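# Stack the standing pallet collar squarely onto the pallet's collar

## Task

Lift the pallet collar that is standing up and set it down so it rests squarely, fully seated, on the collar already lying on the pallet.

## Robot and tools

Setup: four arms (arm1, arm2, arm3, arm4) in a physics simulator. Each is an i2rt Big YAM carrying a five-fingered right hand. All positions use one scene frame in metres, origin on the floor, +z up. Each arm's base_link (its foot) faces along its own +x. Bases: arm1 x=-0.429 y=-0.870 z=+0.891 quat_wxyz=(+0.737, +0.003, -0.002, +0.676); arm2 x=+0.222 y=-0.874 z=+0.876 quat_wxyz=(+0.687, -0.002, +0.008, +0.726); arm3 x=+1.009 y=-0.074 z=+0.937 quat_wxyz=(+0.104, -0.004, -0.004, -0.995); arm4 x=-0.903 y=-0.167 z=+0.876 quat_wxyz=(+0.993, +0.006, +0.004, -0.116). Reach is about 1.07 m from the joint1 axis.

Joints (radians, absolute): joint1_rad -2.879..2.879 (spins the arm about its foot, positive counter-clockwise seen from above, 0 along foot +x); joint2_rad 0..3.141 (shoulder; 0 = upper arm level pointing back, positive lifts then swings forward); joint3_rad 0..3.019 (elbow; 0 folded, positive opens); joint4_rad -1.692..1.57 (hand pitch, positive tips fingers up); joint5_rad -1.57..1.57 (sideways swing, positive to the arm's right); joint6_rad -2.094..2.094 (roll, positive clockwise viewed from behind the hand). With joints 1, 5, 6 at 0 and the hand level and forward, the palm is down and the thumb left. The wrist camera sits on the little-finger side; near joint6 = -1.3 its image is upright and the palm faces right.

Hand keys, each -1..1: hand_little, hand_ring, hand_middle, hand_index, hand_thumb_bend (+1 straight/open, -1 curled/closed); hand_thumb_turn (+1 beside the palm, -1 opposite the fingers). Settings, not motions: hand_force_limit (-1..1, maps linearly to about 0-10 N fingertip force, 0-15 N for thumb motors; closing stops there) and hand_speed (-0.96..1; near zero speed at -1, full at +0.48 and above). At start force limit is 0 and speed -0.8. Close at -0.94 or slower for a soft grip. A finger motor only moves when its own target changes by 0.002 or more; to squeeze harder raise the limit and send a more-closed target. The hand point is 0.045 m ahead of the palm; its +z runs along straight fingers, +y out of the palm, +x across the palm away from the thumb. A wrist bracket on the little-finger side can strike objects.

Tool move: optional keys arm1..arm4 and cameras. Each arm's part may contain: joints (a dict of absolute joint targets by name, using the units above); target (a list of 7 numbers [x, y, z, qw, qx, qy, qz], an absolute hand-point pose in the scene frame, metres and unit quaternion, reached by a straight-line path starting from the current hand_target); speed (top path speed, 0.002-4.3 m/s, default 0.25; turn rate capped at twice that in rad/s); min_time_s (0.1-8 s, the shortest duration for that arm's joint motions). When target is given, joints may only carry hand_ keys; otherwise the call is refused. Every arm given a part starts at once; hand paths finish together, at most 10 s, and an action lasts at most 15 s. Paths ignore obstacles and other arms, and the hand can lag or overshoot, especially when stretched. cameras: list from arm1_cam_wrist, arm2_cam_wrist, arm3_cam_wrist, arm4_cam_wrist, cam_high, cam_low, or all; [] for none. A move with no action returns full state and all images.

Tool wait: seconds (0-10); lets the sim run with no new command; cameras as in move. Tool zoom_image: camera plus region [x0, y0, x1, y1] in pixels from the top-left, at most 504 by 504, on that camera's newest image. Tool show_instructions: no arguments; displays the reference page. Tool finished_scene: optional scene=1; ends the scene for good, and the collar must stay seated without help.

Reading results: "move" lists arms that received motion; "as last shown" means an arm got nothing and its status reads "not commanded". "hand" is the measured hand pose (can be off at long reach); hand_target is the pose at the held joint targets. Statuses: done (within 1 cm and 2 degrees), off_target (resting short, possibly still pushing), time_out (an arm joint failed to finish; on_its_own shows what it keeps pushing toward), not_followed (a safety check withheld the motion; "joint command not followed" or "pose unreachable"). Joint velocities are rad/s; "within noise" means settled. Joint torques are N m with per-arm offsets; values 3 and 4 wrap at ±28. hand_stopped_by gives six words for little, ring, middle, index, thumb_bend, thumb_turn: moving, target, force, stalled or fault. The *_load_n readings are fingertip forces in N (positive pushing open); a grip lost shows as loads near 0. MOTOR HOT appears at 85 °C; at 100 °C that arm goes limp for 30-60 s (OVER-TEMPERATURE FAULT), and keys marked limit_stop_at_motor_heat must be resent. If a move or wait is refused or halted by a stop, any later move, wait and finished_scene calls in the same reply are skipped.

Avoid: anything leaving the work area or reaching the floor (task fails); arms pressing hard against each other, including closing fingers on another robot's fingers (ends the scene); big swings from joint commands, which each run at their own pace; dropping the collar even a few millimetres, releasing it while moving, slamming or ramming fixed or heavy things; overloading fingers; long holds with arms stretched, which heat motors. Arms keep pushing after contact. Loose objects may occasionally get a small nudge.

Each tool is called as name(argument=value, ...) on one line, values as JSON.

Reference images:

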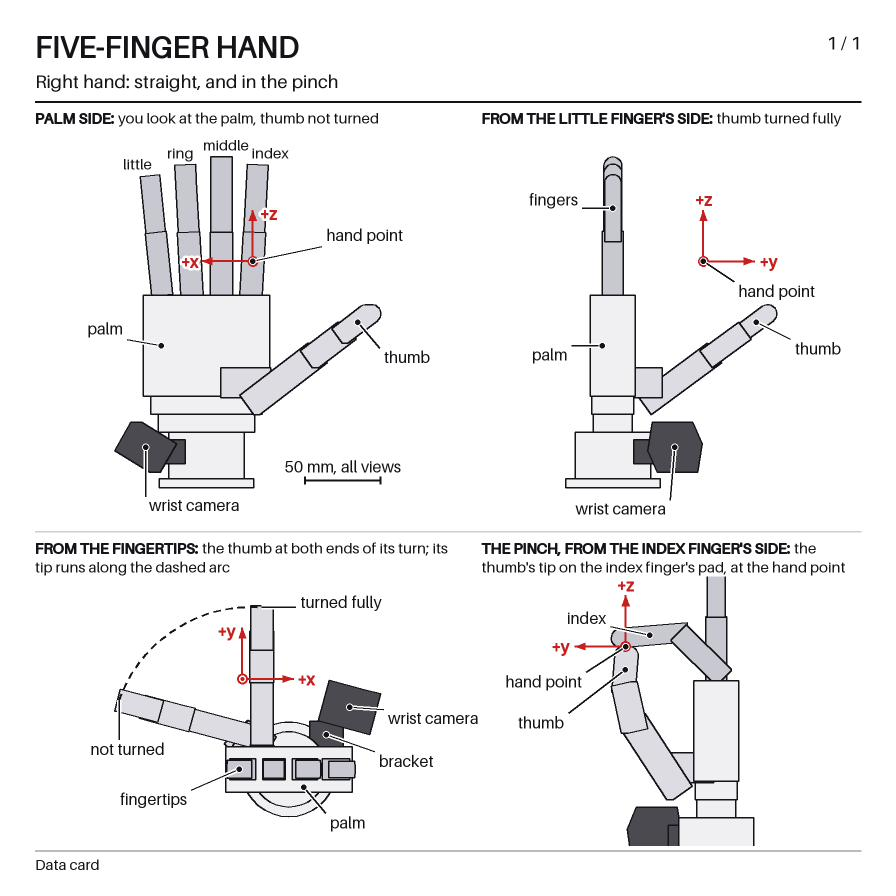

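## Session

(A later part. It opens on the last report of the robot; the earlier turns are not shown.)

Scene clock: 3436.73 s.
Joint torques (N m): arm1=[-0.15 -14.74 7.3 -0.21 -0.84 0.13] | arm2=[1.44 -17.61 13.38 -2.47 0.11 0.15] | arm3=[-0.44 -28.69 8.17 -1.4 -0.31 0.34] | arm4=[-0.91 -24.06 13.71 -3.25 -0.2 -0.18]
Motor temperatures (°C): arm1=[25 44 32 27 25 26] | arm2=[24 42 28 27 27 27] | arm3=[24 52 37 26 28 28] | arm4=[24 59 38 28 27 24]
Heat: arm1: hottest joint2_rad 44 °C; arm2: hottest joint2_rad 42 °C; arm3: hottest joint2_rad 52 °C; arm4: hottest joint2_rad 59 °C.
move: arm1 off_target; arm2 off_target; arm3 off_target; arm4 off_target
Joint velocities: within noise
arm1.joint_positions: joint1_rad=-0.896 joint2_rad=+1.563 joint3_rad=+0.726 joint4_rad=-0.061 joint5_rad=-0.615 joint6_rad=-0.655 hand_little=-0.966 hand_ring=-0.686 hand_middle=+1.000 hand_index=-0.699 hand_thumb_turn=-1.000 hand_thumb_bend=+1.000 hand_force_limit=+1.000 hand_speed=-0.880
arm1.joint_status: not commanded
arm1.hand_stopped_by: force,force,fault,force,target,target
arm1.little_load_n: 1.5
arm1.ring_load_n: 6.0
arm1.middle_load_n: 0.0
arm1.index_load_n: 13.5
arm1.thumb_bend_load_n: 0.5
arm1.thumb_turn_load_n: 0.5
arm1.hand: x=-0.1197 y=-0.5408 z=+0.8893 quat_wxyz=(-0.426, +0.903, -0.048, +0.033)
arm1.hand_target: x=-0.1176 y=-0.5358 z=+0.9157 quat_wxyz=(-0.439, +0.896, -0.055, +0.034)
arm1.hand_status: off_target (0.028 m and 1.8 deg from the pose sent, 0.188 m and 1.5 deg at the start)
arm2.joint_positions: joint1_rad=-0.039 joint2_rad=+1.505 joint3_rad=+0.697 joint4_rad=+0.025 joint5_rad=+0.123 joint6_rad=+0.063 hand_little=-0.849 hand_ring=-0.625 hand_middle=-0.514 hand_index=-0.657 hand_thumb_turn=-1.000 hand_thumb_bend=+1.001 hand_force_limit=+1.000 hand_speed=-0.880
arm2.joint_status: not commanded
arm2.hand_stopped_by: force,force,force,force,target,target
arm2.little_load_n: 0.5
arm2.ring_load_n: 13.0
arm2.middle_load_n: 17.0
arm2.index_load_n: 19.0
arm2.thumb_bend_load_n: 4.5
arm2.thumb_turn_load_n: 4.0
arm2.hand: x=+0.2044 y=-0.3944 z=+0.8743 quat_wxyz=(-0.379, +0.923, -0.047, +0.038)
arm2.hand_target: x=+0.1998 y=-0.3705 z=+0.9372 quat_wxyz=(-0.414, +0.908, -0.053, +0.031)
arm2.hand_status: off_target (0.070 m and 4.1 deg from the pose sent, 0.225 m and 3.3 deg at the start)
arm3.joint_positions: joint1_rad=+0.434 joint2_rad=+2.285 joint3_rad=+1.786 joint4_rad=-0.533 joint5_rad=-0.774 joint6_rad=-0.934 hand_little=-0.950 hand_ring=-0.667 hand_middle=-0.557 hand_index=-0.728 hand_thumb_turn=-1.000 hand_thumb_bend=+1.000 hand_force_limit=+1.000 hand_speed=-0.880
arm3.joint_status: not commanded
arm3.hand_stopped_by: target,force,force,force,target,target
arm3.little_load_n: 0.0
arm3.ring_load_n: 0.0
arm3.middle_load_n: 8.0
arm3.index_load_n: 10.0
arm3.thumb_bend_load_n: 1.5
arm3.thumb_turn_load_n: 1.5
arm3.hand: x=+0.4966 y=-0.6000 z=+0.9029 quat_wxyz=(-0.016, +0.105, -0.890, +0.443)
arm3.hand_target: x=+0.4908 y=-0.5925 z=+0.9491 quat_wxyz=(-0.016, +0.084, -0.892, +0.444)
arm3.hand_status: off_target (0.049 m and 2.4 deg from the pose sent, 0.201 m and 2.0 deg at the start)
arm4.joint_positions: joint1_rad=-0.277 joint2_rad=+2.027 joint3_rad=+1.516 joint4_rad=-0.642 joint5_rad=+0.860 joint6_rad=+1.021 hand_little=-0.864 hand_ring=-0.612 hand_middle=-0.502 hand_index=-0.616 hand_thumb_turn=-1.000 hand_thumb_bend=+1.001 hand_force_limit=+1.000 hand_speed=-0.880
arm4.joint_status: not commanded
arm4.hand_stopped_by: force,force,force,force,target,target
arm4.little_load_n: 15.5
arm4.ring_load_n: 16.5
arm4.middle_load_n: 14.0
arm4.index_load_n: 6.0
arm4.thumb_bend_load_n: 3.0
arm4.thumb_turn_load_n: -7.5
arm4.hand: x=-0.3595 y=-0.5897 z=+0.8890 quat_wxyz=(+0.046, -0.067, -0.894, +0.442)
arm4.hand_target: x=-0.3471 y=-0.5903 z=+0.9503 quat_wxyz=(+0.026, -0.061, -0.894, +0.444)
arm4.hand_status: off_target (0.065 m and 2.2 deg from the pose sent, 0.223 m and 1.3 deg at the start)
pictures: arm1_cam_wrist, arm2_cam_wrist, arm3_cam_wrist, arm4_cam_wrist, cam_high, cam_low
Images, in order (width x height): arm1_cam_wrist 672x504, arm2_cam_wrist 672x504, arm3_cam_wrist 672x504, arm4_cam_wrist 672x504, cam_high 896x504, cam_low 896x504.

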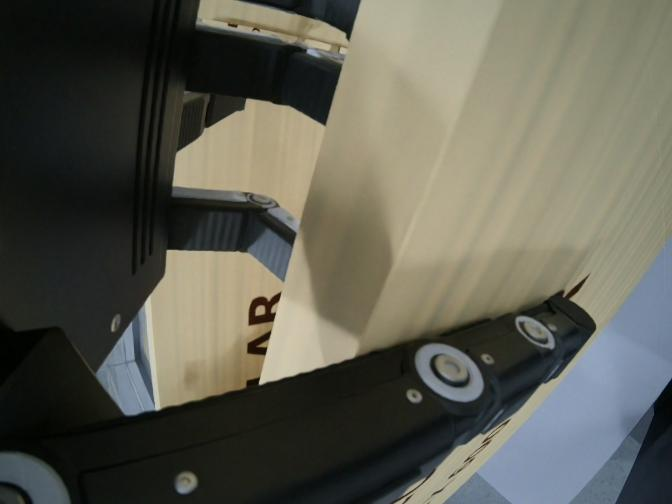

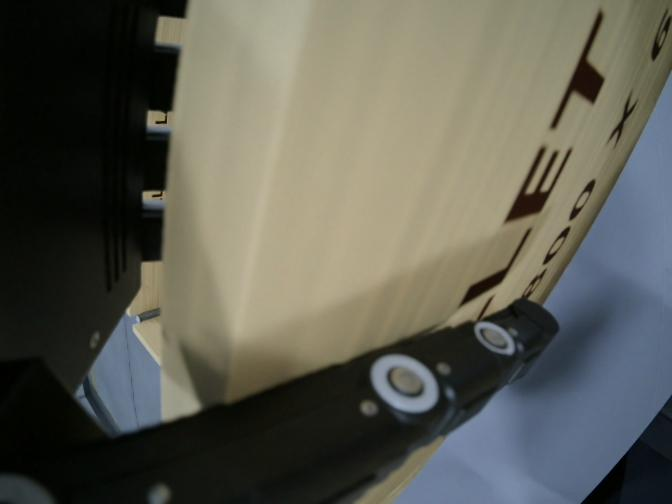

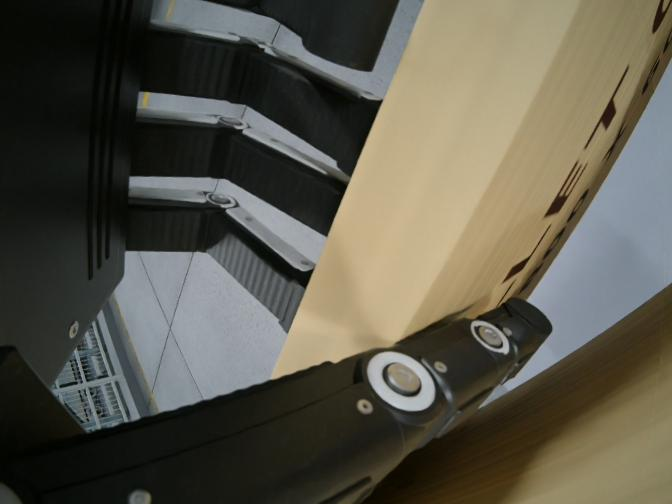

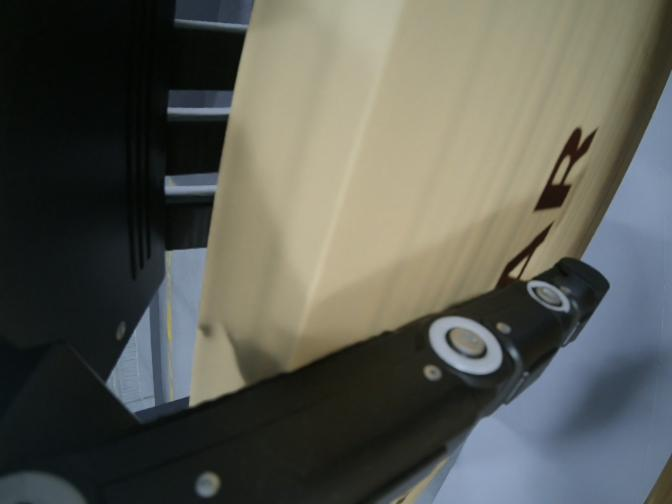

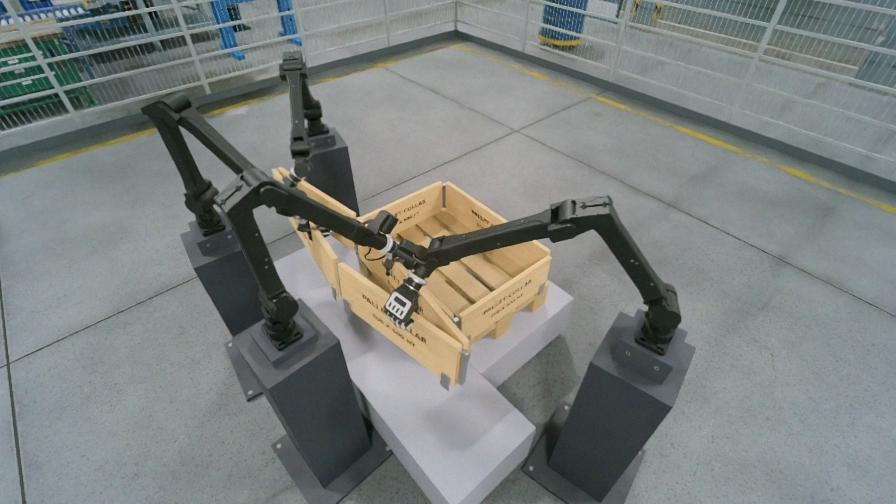

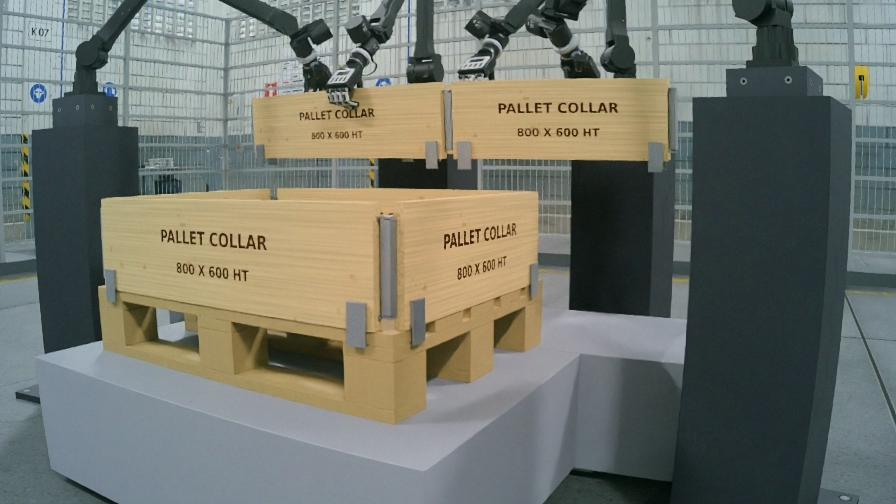

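move(arm1={"target": [-0.1176, -0.411, 0.917, -0.439, 0.896, -0.055, 0.034], "speed": 0.06}, arm2={"target": [0.19, -0.19, 0.94, -0.411, 0.909, -0.053, 0.032], "speed": 0.06}, arm3={"target": [0.4875, -0.436, 0.951, -0.0363, 0.1228, -0.8875, 0.4419], "speed": 0.06}, arm4={"target": [-0.3455, -0.4655, 0.952, 0.028, -0.062, -0.895, 0.442], "speed": 0.06}, cameras=["all"])

Scene clock: 3505.10 s.
Joint torques (N m): arm1=[1.14 -15.33 9.1 0.87 -0.85 0.31] | arm2=[2.02 -22.01 15.15 -1.74 0.12 0.04] | arm3=[-1.61 -29.86 5.57 -1.52 -0.43 0.51] | arm4=[-0.32 -25.47 9.35 -2.51 -0.7 -0.23]
Motor temperatures (°C): arm1=[25 41 36 27 26 26] | arm2=[24 39 36 28 27 27] | arm3=[24 52 41 26 28 28] | arm4=[24 59 46 28 27 24]
Heat: arm1: hottest joint2_rad 41 °C; arm2: hottest joint2_rad 39 °C; arm3: hottest joint2_rad 52 °C; arm4: hottest joint2_rad 59 °C.
move: arm1 off_target; arm2 off_target; arm3 off_target; arm4 off_target
Joint velocities: within noise
arm1.joint_positions: joint1_rad=-0.695 joint2_rad=+1.715 joint3_rad=+0.920 joint4_rad=-0.021 joint5_rad=-0.461 joint6_rad=-0.484 hand_little=-0.966 hand_ring=-0.686 hand_middle=+1.000 hand_index=-0.699 hand_thumb_turn=-1.000 hand_thumb_bend=+1.000 hand_force_limit=+1.000 hand_speed=-0.880
arm1.joint_status: not commanded
arm1.hand_stopped_by: force,force,fault,force,target,target
arm1.little_load_n: 2.0
arm1.ring_load_n: 5.5
arm1.middle_load_n: 0.0
arm1.index_load_n: 12.5
arm1.thumb_bend_load_n: 0.5
arm1.thumb_turn_load_n: 0.0
arm1.hand: x=-0.1155 y=-0.4318 z=+0.8886 quat_wxyz=(-0.418, +0.906, -0.051, +0.040)
arm1.hand_target: x=-0.1182 y=-0.4118 z=+0.9168 quat_wxyz=(-0.439, +0.896, -0.054, +0.033)
arm1.hand_status: off_target (0.035 m and 2.8 deg from the pose sent, 0.133 m and 1.8 deg at the start)
arm2.joint_positions: joint1_rad=-0.035 joint2_rad=+1.890 joint3_rad=+1.217 joint4_rad=-0.119 joint5_rad=+0.131 joint6_rad=+0.081 hand_little=-0.849 hand_ring=-0.625 hand_middle=-0.514 hand_index=-0.657 hand_thumb_turn=-1.000 hand_thumb_bend=+1.001 hand_force_limit=+1.000 hand_speed=-0.880
arm2.joint_status: not commanded
arm2.hand_stopped_by: force,force,force,force,target,target
arm2.little_load_n: 0.0
arm2.ring_load_n: 12.0
arm2.middle_load_n: 15.5
arm2.index_load_n: 18.0
arm2.thumb_bend_load_n: 3.5
arm2.thumb_turn_load_n: 3.5
arm2.hand: x=+0.1991 y=-0.2215 z=+0.8642 quat_wxyz=(-0.375, +0.925, -0.054, +0.038)
arm2.hand_target: x=+0.1900 y=-0.1937 z=+0.9392 quat_wxyz=(-0.413, +0.909, -0.053, +0.031)
arm2.hand_status: off_target (0.083 m and 4.6 deg from the pose sent, 0.215 m and 4.1 deg at the start)
arm3.joint_positions: joint1_rad=+0.244 joint2_rad=+2.208 joint3_rad=+1.628 joint4_rad=-0.774 joint5_rad=-0.892 joint6_rad=-1.355 hand_little=-0.950 hand_ring=-0.667 hand_middle=-0.557 hand_index=-0.728 hand_thumb_turn=-1.000 hand_thumb_bend=+1.000 hand_force_limit=+1.000 hand_speed=-0.880
arm3.joint_status: not commanded
arm3.hand_stopped_by: target,force,force,force,target,target
arm3.little_load_n: 0.0
arm3.ring_load_n: 0.0
arm3.middle_load_n: 9.5
arm3.index_load_n: 14.5
arm3.thumb_bend_load_n: 1.5
arm3.thumb_turn_load_n: 5.0
arm3.hand: x=+0.4932 y=-0.4565 z=+0.8894 quat_wxyz=(-0.045, +0.154, -0.883, +0.441)
arm3.hand_target: x=+0.4874 y=-0.4381 z=+0.9464 quat_wxyz=(-0.036, +0.123, -0.887, +0.443)
arm3.hand_status: off_target (0.065 m and 3.7 deg from the pose sent, 0.171 m and 3.1 deg at the start)
arm4.joint_positions: joint1_rad=-0.090 joint2_rad=+1.978 joint3_rad=+1.440 joint4_rad=-0.848 joint5_rad=+0.941 joint6_rad=+1.311 hand_little=-0.864 hand_ring=-0.612 hand_middle=-0.502 hand_index=-0.616 hand_thumb_turn=-1.000 hand_thumb_bend=+1.001 hand_force_limit=+1.000 hand_speed=-0.880
arm4.joint_status: not commanded
arm4.hand_stopped_by: force,force,force,force,target,target
arm4.little_load_n: 14.5
arm4.ring_load_n: 16.0
arm4.middle_load_n: 14.5
arm4.index_load_n: 7.0
arm4.thumb_bend_load_n: 3.0
arm4.thumb_turn_load_n: -7.0
arm4.hand: x=-0.3521 y=-0.4767 z=+0.8893 quat_wxyz=(+0.054, -0.068, -0.889, +0.450)
arm4.hand_target: x=-0.3460 y=-0.4666 z=+0.9485 quat_wxyz=(+0.027, -0.062, -0.894, +0.443)
arm4.hand_status: off_target (0.064 m and 3.3 deg from the pose sent, 0.140 m and 2.2 deg at the start)
pictures: arm1_cam_wrist, arm2_cam_wrist, arm3_cam_wrist, arm4_cam_wrist, cam_high, cam_low
Images, in order (width x height): arm1_cam_wrist 672x504, arm2_cam_wrist 672x504, arm3_cam_wrist 672x504, arm4_cam_wrist 672x504, cam_high 896x504, cam_low 896x504.

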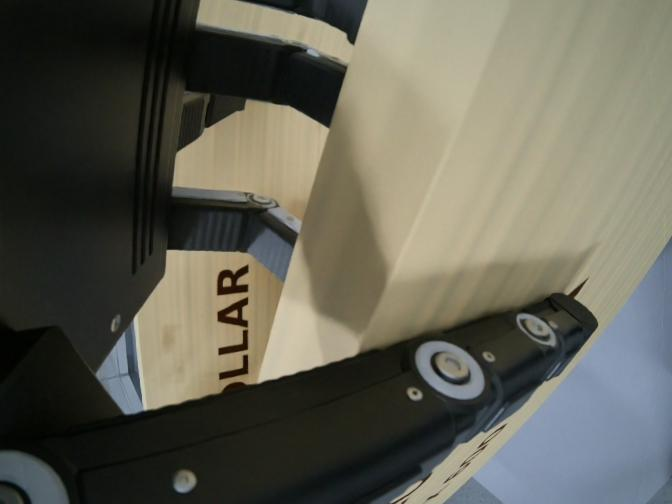

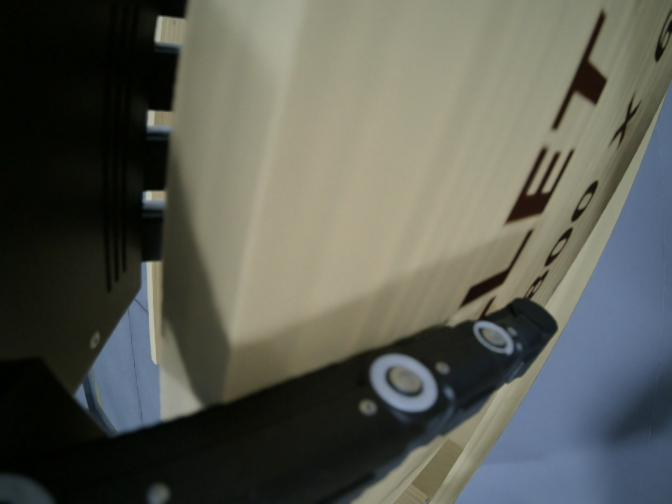

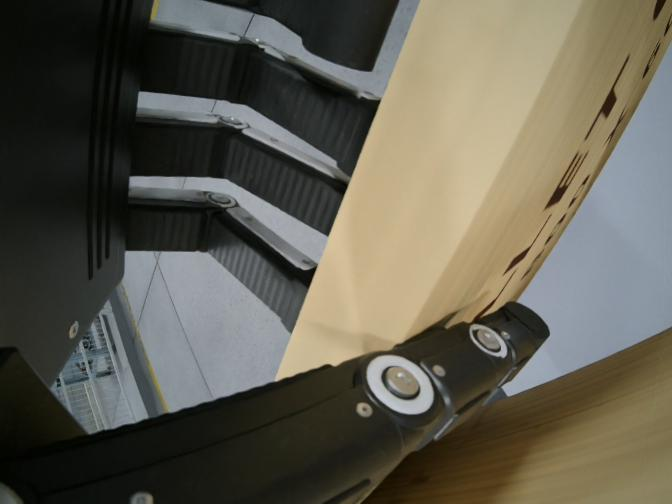

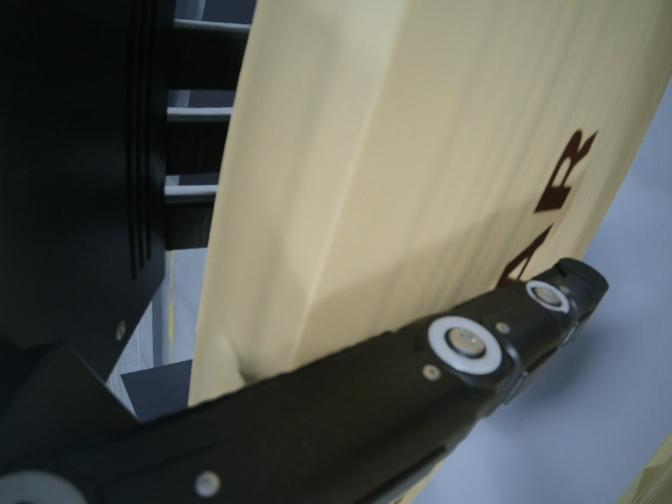

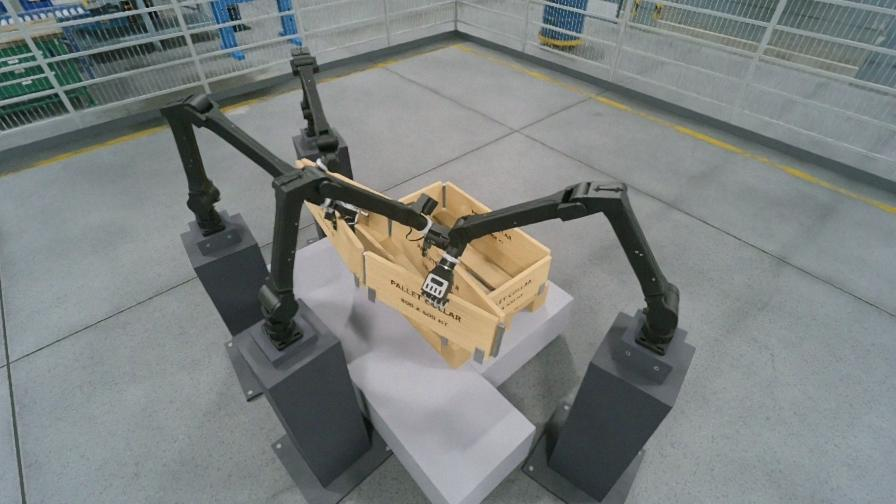

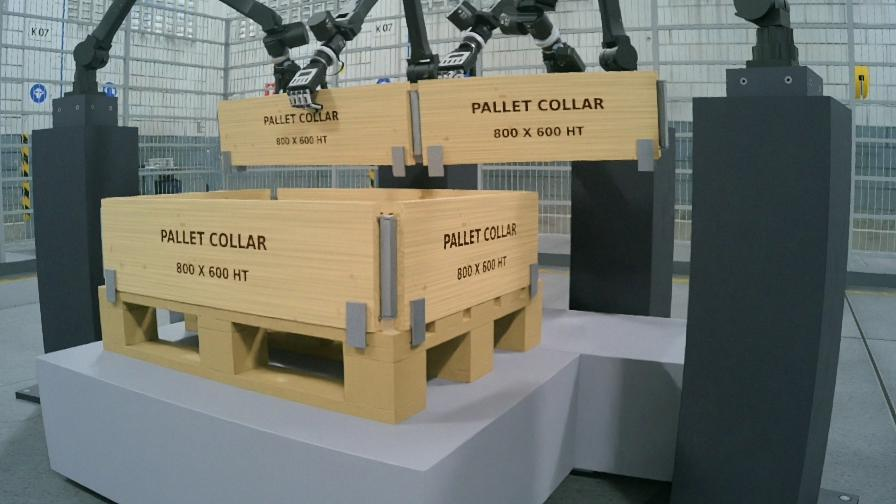

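move(arm1={"target": [-0.1176, -0.286, 0.92, -0.439, 0.896, -0.055, 0.034], "speed": 0.06}, arm2={"target": [0.18, -0.012, 0.965, -0.411, 0.909, -0.053, 0.032], "speed": 0.06}, arm3={"target": [0.484, -0.28, 0.954, -0.0555, 0.1614, -0.8813, 0.4398], "speed": 0.06}, arm4={"target": [-0.3455, -0.34, 0.955, 0.028, -0.062, -0.895, 0.442], "speed": 0.06}, cameras=["all"])

Scene clock: 3517.80 s.
Joint torques (N m): arm1=[0.85 -18.14 10.1 0.46 -0.67 0.27] | arm2=[1.32 -27.87 17.65 -1.43 0.03 -0.04] | arm3=[-0.97 -29.22 6.37 -3.19 -0.42 0.74] | arm4=[-0.44 -25.29 9.81 -3.52 -0.79 -0.37]
Motor temperatures (°C): arm1=[25 41 36 27 26 26] | arm2=[24 39 40 28 27 27] | arm3=[24 54 41 26 28 28] | arm4=[24 58 45 28 27 24]
Heat: arm1: hottest joint2_rad 41 °C; arm2: hottest joint3_rad 40 °C; arm3: hottest joint2_rad 54 °C; arm4: hottest joint2_rad 58 °C.
move: arm1 off_target; arm2 off_target; arm3 off_target; arm4 off_target
Joint velocities: within noise
arm1.joint_positions: joint1_rad=-0.537 joint2_rad=+1.906 joint3_rad=+1.213 joint4_rad=-0.062 joint5_rad=-0.351 joint6_rad=-0.365 hand_little=-0.966 hand_ring=-0.687 hand_middle=+1.000 hand_index=-0.699 hand_thumb_turn=-1.000 hand_thumb_bend=+1.000 hand_force_limit=+1.000 hand_speed=-0.880
arm1.joint_status: not commanded
arm1.hand_stopped_by: force,force,fault,force,target,target
arm1.little_load_n: 3.0
arm1.ring_load_n: 1.5
arm1.middle_load_n: 0.0
arm1.index_load_n: 11.0
arm1.thumb_bend_load_n: 0.5
arm1.thumb_turn_load_n: -0.5
arm1.hand: x=-0.1134 y=-0.3045 z=+0.8927 quat_wxyz=(-0.423, +0.904, -0.048, +0.043)
arm1.hand_target: x=-0.1179 y=-0.2868 z=+0.9201 quat_wxyz=(-0.439, +0.896, -0.055, +0.034)
arm1.hand_status: off_target (0.033 m and 2.5 deg from the pose sent, 0.149 m and 2.8 deg at the start)
arm2.joint_positions: joint1_rad=-0.024 joint2_rad=+2.309 joint3_rad=+1.950 joint4_rad=-0.451 joint5_rad=+0.137 joint6_rad=+0.091 hand_little=-0.849 hand_ring=-0.625 hand_middle=-0.514 hand_index=-0.657 hand_thumb_turn=-1.000 hand_thumb_bend=+1.001 hand_force_limit=+1.000 hand_speed=-0.880
arm2.joint_status: not commanded
arm2.hand_stopped_by: force,force,force,force,target,target
arm2.little_load_n: 0.0
arm2.ring_load_n: 10.0
arm2.middle_load_n: 14.0
arm2.index_load_n: 18.0
arm2.thumb_bend_load_n: 3.0
arm2.thumb_turn_load_n: 4.5
arm2.hand: x=+0.1877 y=-0.0447 z=+0.8598 quat_wxyz=(-0.367, +0.928, -0.054, +0.038)
arm2.hand_target: x=+0.1810 y=-0.0204 z=+0.9541 quat_wxyz=(-0.413, +0.909, -0.053, +0.032)
arm2.hand_status: off_target (0.110 m and 5.5 deg from the pose sent, 0.233 m and 4.6 deg at the start; pose on its path clipped on 85 of 120 steps)
arm3.joint_positions: joint1_rad=-0.006 joint2_rad=+2.201 joint3_rad=+1.601 joint4_rad=-1.168 joint5_rad=-0.907 joint6_rad=-1.907 hand_little=-0.950 hand_ring=-0.667 hand_middle=-0.557 hand_index=-0.727 hand_thumb_turn=-1.000 hand_thumb_bend=+1.000 hand_force_limit=+1.000 hand_speed=-0.880
arm3.joint_status: not commanded
arm3.hand_stopped_by: target,force,force,force,target,target
arm3.little_load_n: 0.0
arm3.ring_load_n: 0.0
arm3.middle_load_n: 10.0
arm3.index_load_n: 16.5
arm3.thumb_bend_load_n: 1.5
arm3.thumb_turn_load_n: 5.5
arm3.hand: x=+0.4845 y=-0.2961 z=+0.8837 quat_wxyz=(-0.055, +0.198, -0.872, +0.444)
arm3.hand_target: x=+0.4841 y=-0.2820 z=+0.9482 quat_wxyz=(-0.054, +0.162, -0.881, +0.441)
arm3.hand_status: off_target (0.072 m and 4.4 deg from the pose sent, 0.188 m and 1.5 deg at the start)
arm4.joint_positions: joint1_rad=+0.135 joint2_rad=+1.972 joint3_rad=+1.414 joint4_rad=-1.126 joint5_rad=+0.966 joint6_rad=+1.692 hand_little=-0.864 hand_ring=-0.612 hand_middle=-0.502 hand_index=-0.616 hand_thumb_turn=-1.000 hand_thumb_bend=+1.001 hand_force_limit=+1.000 hand_speed=-0.880
arm4.joint_status: not commanded
arm4.hand_stopped_by: force,force,force,force,target,target
arm4.little_load_n: 7.5
arm4.ring_load_n: 13.5
arm4.middle_load_n: 15.0
arm4.index_load_n: 9.0
arm4.thumb_bend_load_n: 2.5
arm4.thumb_turn_load_n: -2.5
arm4.hand: x=-0.3503 y=-0.3507 z=+0.8876 quat_wxyz=(+0.048, -0.069, -0.885, +0.458)
arm4.hand_target: x=-0.3463 y=-0.3414 z=+0.9506 quat_wxyz=(+0.026, -0.062, -0.894, +0.443)
arm4.hand_status: off_target (0.068 m and 3.3 deg from the pose sent, 0.152 m and 3.3 deg at the start)
pictures: arm1_cam_wrist, arm2_cam_wrist, arm3_cam_wrist, arm4_cam_wrist, cam_high, cam_low
Images, in order (width x height): arm1_cam_wrist 672x504, arm2_cam_wrist 672x504, arm3_cam_wrist 672x504, arm4_cam_wrist 672x504, cam_high 896x504, cam_low 896x504.

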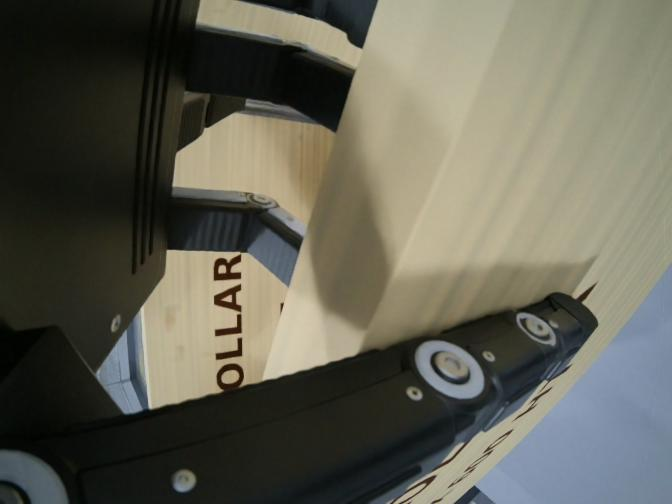

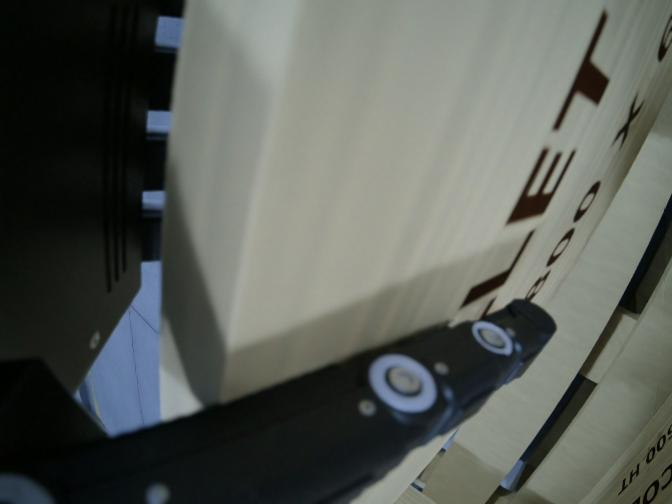

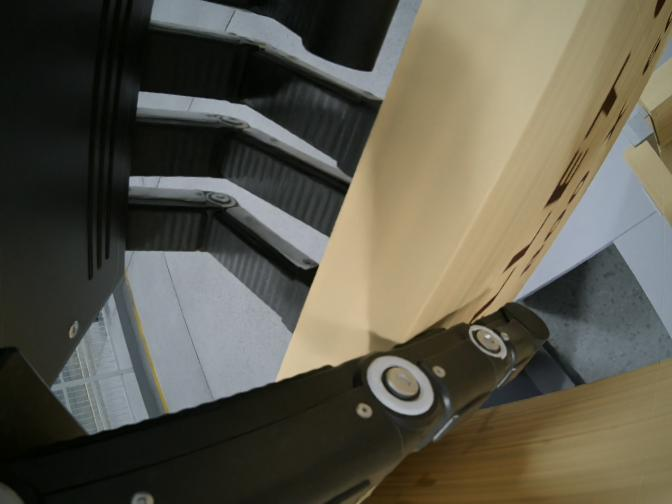

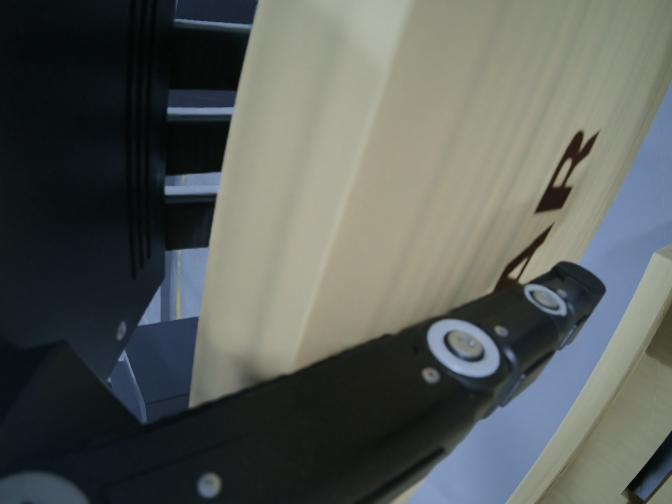

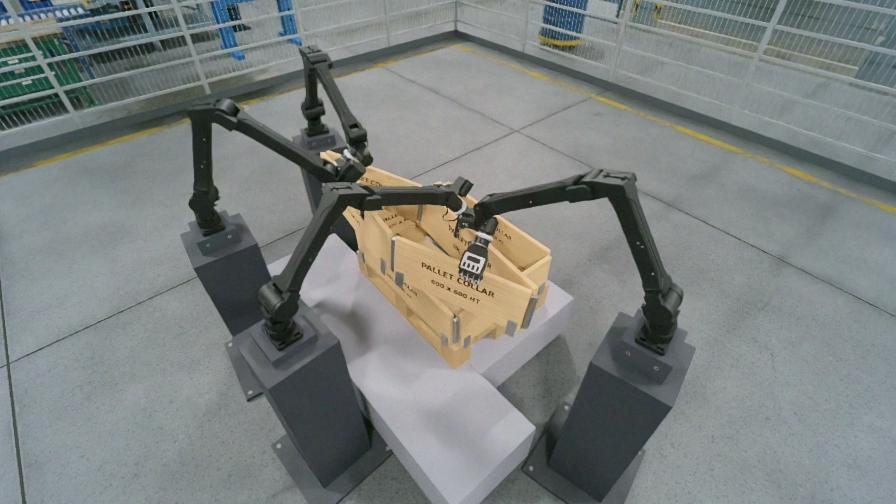

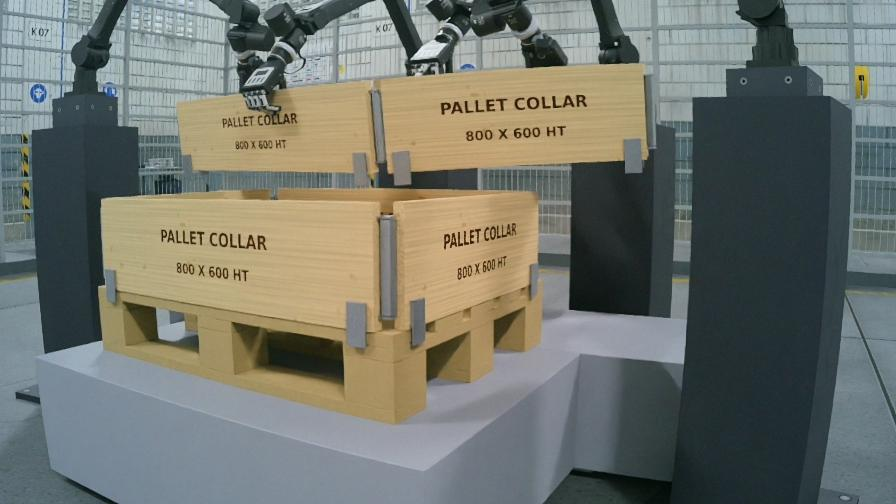

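zoom_image(camera="cam_high", region=[300, 120, 600, 400])

Scaled by 1.680.

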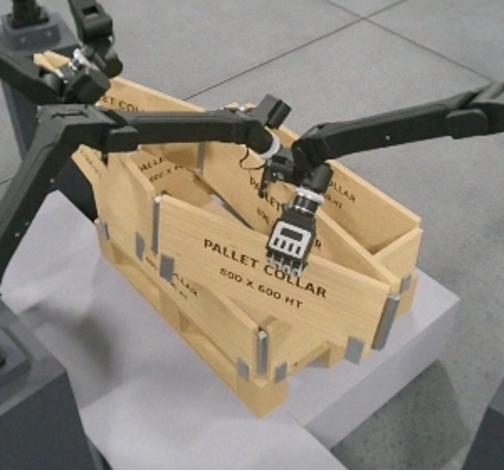

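move(arm1={"target": [-0.1176, -0.226, 0.92, -0.439, 0.896, -0.055, 0.034], "speed": 0.05}, arm2={"target": [0.189, 0.014, 0.965, -0.411, 0.909, -0.053, 0.032], "speed": 0.05}, arm3={"target": [0.488, -0.245, 0.954, -0.0402, 0.1306, -0.8864, 0.4415], "speed": 0.05}, arm4={"target": [-0.3455, -0.28, 0.955, 0.028, -0.062, -0.895, 0.442], "speed": 0.05}, cameras=["all"])

Scene clock: 3656.30 s.
Joint torques (N m): arm1=[0.44 -18.2 11.29 0.76 -0.44 0.19] | arm2=[0.73 -28.81 17.91 -1.33 -0.07 -0.12] | arm3=[-0.5 -30.56 4.51 -2.15 -0.51 1.01] | arm4=[-0.38 -23.77 11.82 -4.21 -0.65 -0.34]
Motor temperatures (°C): arm1=[25 40 39 27 26 27] | arm2=[24 46 58 28 27 27] | arm3=[24 52 40 28 28 29] | arm4=[24 62 42 29 28 25]
Heat: arm1: hottest joint2_rad 40 °C; arm2: hottest joint3_rad 58 °C; arm3: hottest joint2_rad 52 °C; arm4: hottest joint2_rad 62 °C.
move: arm1 off_target; arm2 off_target; arm3 off_target; arm4 off_target
Joint velocities: within noise
arm1.joint_positions: joint1_rad=-0.475 joint2_rad=+2.002 joint3_rad=+1.374 joint4_rad=-0.120 joint5_rad=-0.314 joint6_rad=-0.315 hand_little=-0.966 hand_ring=-0.687 hand_middle=+1.000 hand_index=-0.699 hand_thumb_turn=-1.000 hand_thumb_bend=+1.000 hand_force_limit=+1.000 hand_speed=-0.880
arm1.joint_status: not commanded
arm1.hand_stopped_by: force,force,fault,force,target,target
arm1.little_load_n: 1.0
arm1.ring_load_n: 1.0
arm1.middle_load_n: -0.5
arm1.index_load_n: 11.0
arm1.thumb_bend_load_n: 0.5
arm1.thumb_turn_load_n: -0.5
arm1.hand: x=-0.1192 y=-0.2460 z=+0.8932 quat_wxyz=(-0.421, +0.905, -0.049, +0.037)
arm1.hand_target: x=-0.1181 y=-0.2271 z=+0.9205 quat_wxyz=(-0.440, +0.896, -0.055, +0.034)
arm1.hand_status: off_target (0.033 m and 2.4 deg from the pose sent, 0.083 m and 2.4 deg at the start)
arm2.joint_positions: joint1_rad=-0.028 joint2_rad=+2.399 joint3_rad=+2.123 joint4_rad=-0.533 joint5_rad=+0.133 joint6_rad=+0.091 hand_little=-0.849 hand_ring=-0.625 hand_middle=-0.514 hand_index=-0.657 hand_thumb_turn=-1.000 hand_thumb_bend=+1.001 hand_force_limit=+1.000 hand_speed=-0.880
arm2.joint_status: not commanded
arm2.hand_stopped_by: force,force,force,force,target,target
arm2.little_load_n: 0.5
arm2.ring_load_n: 11.0
arm2.middle_load_n: 13.5
arm2.index_load_n: 17.0
arm2.thumb_bend_load_n: 2.5
arm2.thumb_turn_load_n: 2.0
arm2.hand: x=+0.1885 y=-0.0148 z=+0.8615 quat_wxyz=(-0.368, +0.928, -0.055, +0.036)
arm2.hand_target: x=+0.1890 y=+0.0070 z=+0.9566 quat_wxyz=(-0.413, +0.909, -0.053, +0.032)
arm2.hand_status: off_target (0.107 m and 5.4 deg from the pose sent, 0.120 m and 5.5 deg at the start; pose on its path clipped on 58 of 62 steps)
arm3.joint_positions: joint1_rad=-0.077 joint2_rad=+2.186 joint3_rad=+1.561 joint4_rad=-1.165 joint5_rad=-0.907 joint6_rad=-1.929 hand_little=-0.950 hand_ring=-0.667 hand_middle=-0.557 hand_index=-0.727 hand_thumb_turn=-1.000 hand_thumb_bend=+1.000 hand_force_limit=+1.000 hand_speed=-0.880
arm3.joint_status: not commanded
arm3.hand_stopped_by: target,force,force,force,target,target
arm3.little_load_n: 0.0
arm3.ring_load_n: 0.0
arm3.middle_load_n: 10.0
arm3.index_load_n: 16.5
arm3.thumb_bend_load_n: 2.0
arm3.thumb_turn_load_n: 5.0
arm3.hand: x=+0.4833 y=-0.2566 z=+0.8804 quat_wxyz=(-0.045, +0.172, -0.877, +0.447)
arm3.hand_target: x=+0.4877 y=-0.2472 z=+0.9468 quat_wxyz=(-0.041, +0.132, -0.886, +0.444)
arm3.hand_status: off_target (0.075 m and 4.9 deg from the pose sent, 0.087 m and 8.1 deg at the start)
arm4.joint_positions: joint1_rad=+0.244 joint2_rad=+1.978 joint3_rad=+1.414 joint4_rad=-1.264 joint5_rad=+0.949 joint6_rad=+1.869 hand_little=-0.865 hand_ring=-0.612 hand_middle=-0.502 hand_index=-0.616 hand_thumb_turn=-1.000 hand_thumb_bend=+1.001 hand_force_limit=+1.000 hand_speed=-0.880
arm4.joint_status: not commanded
arm4.hand_stopped_by: force,force,force,force,target,target
arm4.little_load_n: 4.5
arm4.ring_load_n: 11.5
arm4.middle_load_n: 15.0
arm4.index_load_n: 10.0
arm4.thumb_bend_load_n: 2.5
arm4.thumb_turn_load_n: 0.0
arm4.hand: x=-0.3565 y=-0.2914 z=+0.8877 quat_wxyz=(+0.046, -0.067, -0.884, +0.460)
arm4.hand_target: x=-0.3473 y=-0.2812 z=+0.9514 quat_wxyz=(+0.026, -0.061, -0.894, +0.443)
arm4.hand_status: off_target (0.069 m and 3.2 deg from the pose sent, 0.098 m and 3.3 deg at the start)
pictures: arm1_cam_wrist, arm2_cam_wrist, arm3_cam_wrist, arm4_cam_wrist, cam_high, cam_low
Images, in order (width x height): arm1_cam_wrist 672x504, arm2_cam_wrist 672x504, arm3_cam_wrist 672x504, arm4_cam_wrist 672x504, cam_high 896x504, cam_low 896x504.

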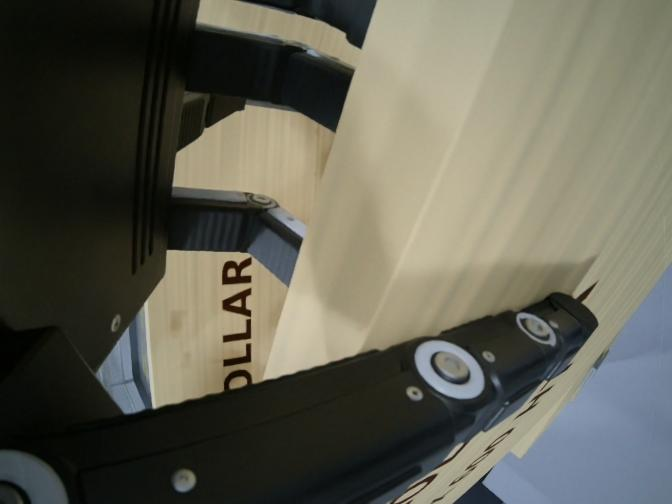

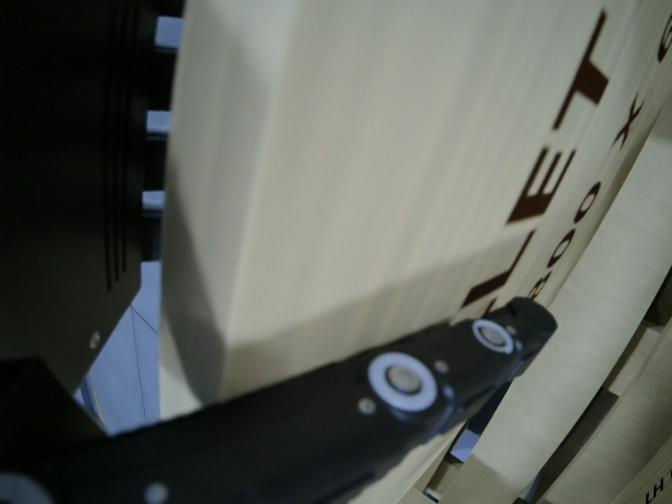

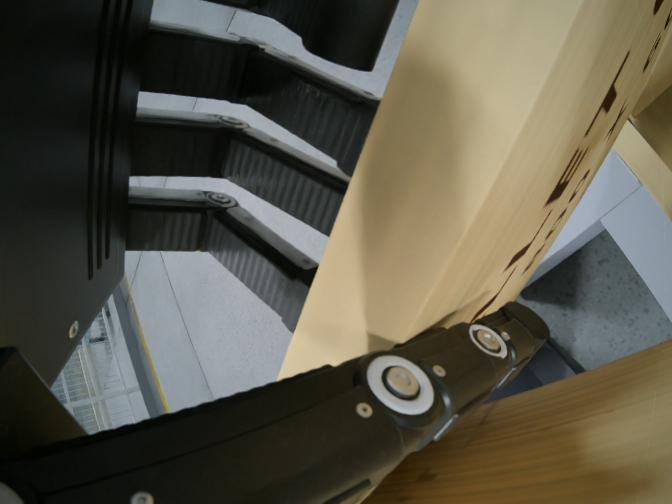

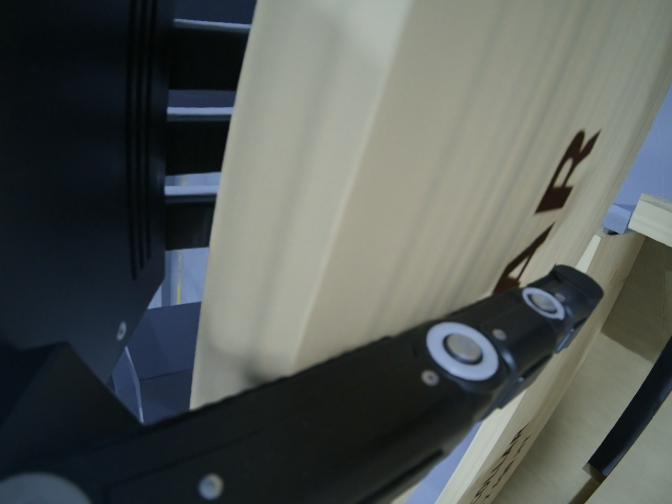

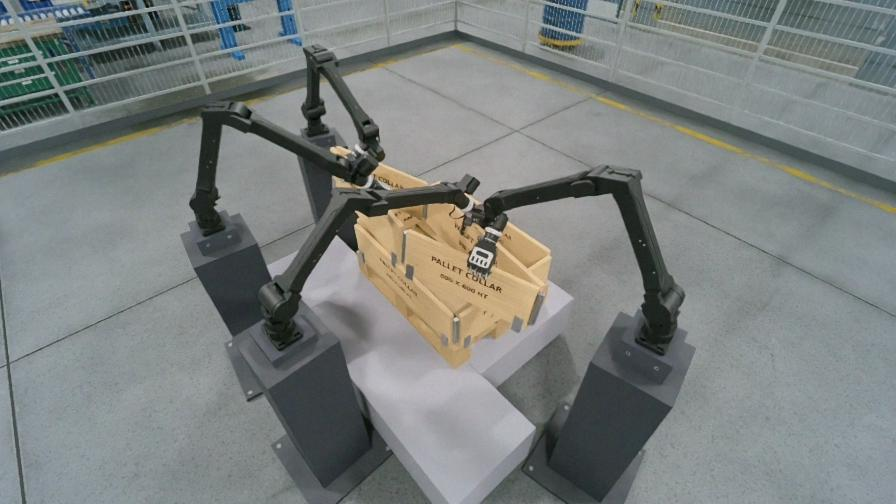

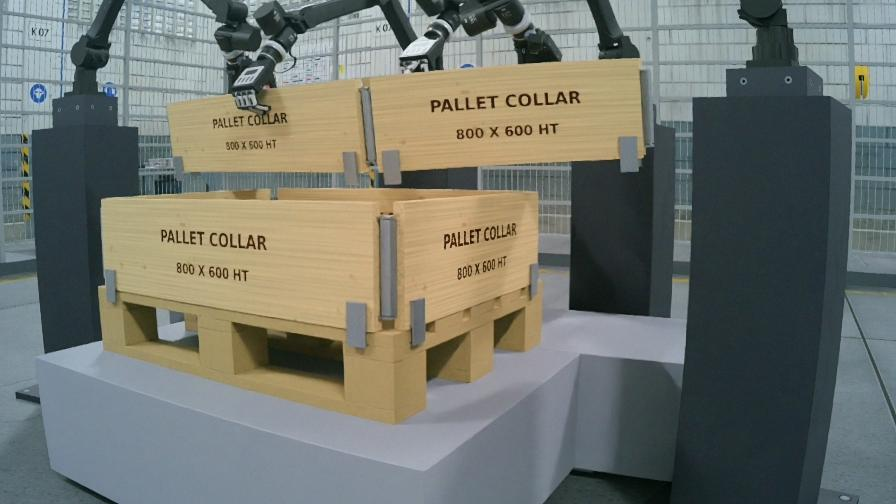

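zoom_image(camera="cam_high", region=[340, 140, 580, 380])

Scaled by 2.100.

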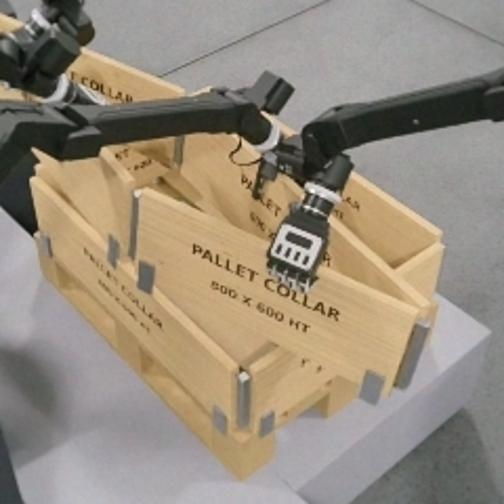

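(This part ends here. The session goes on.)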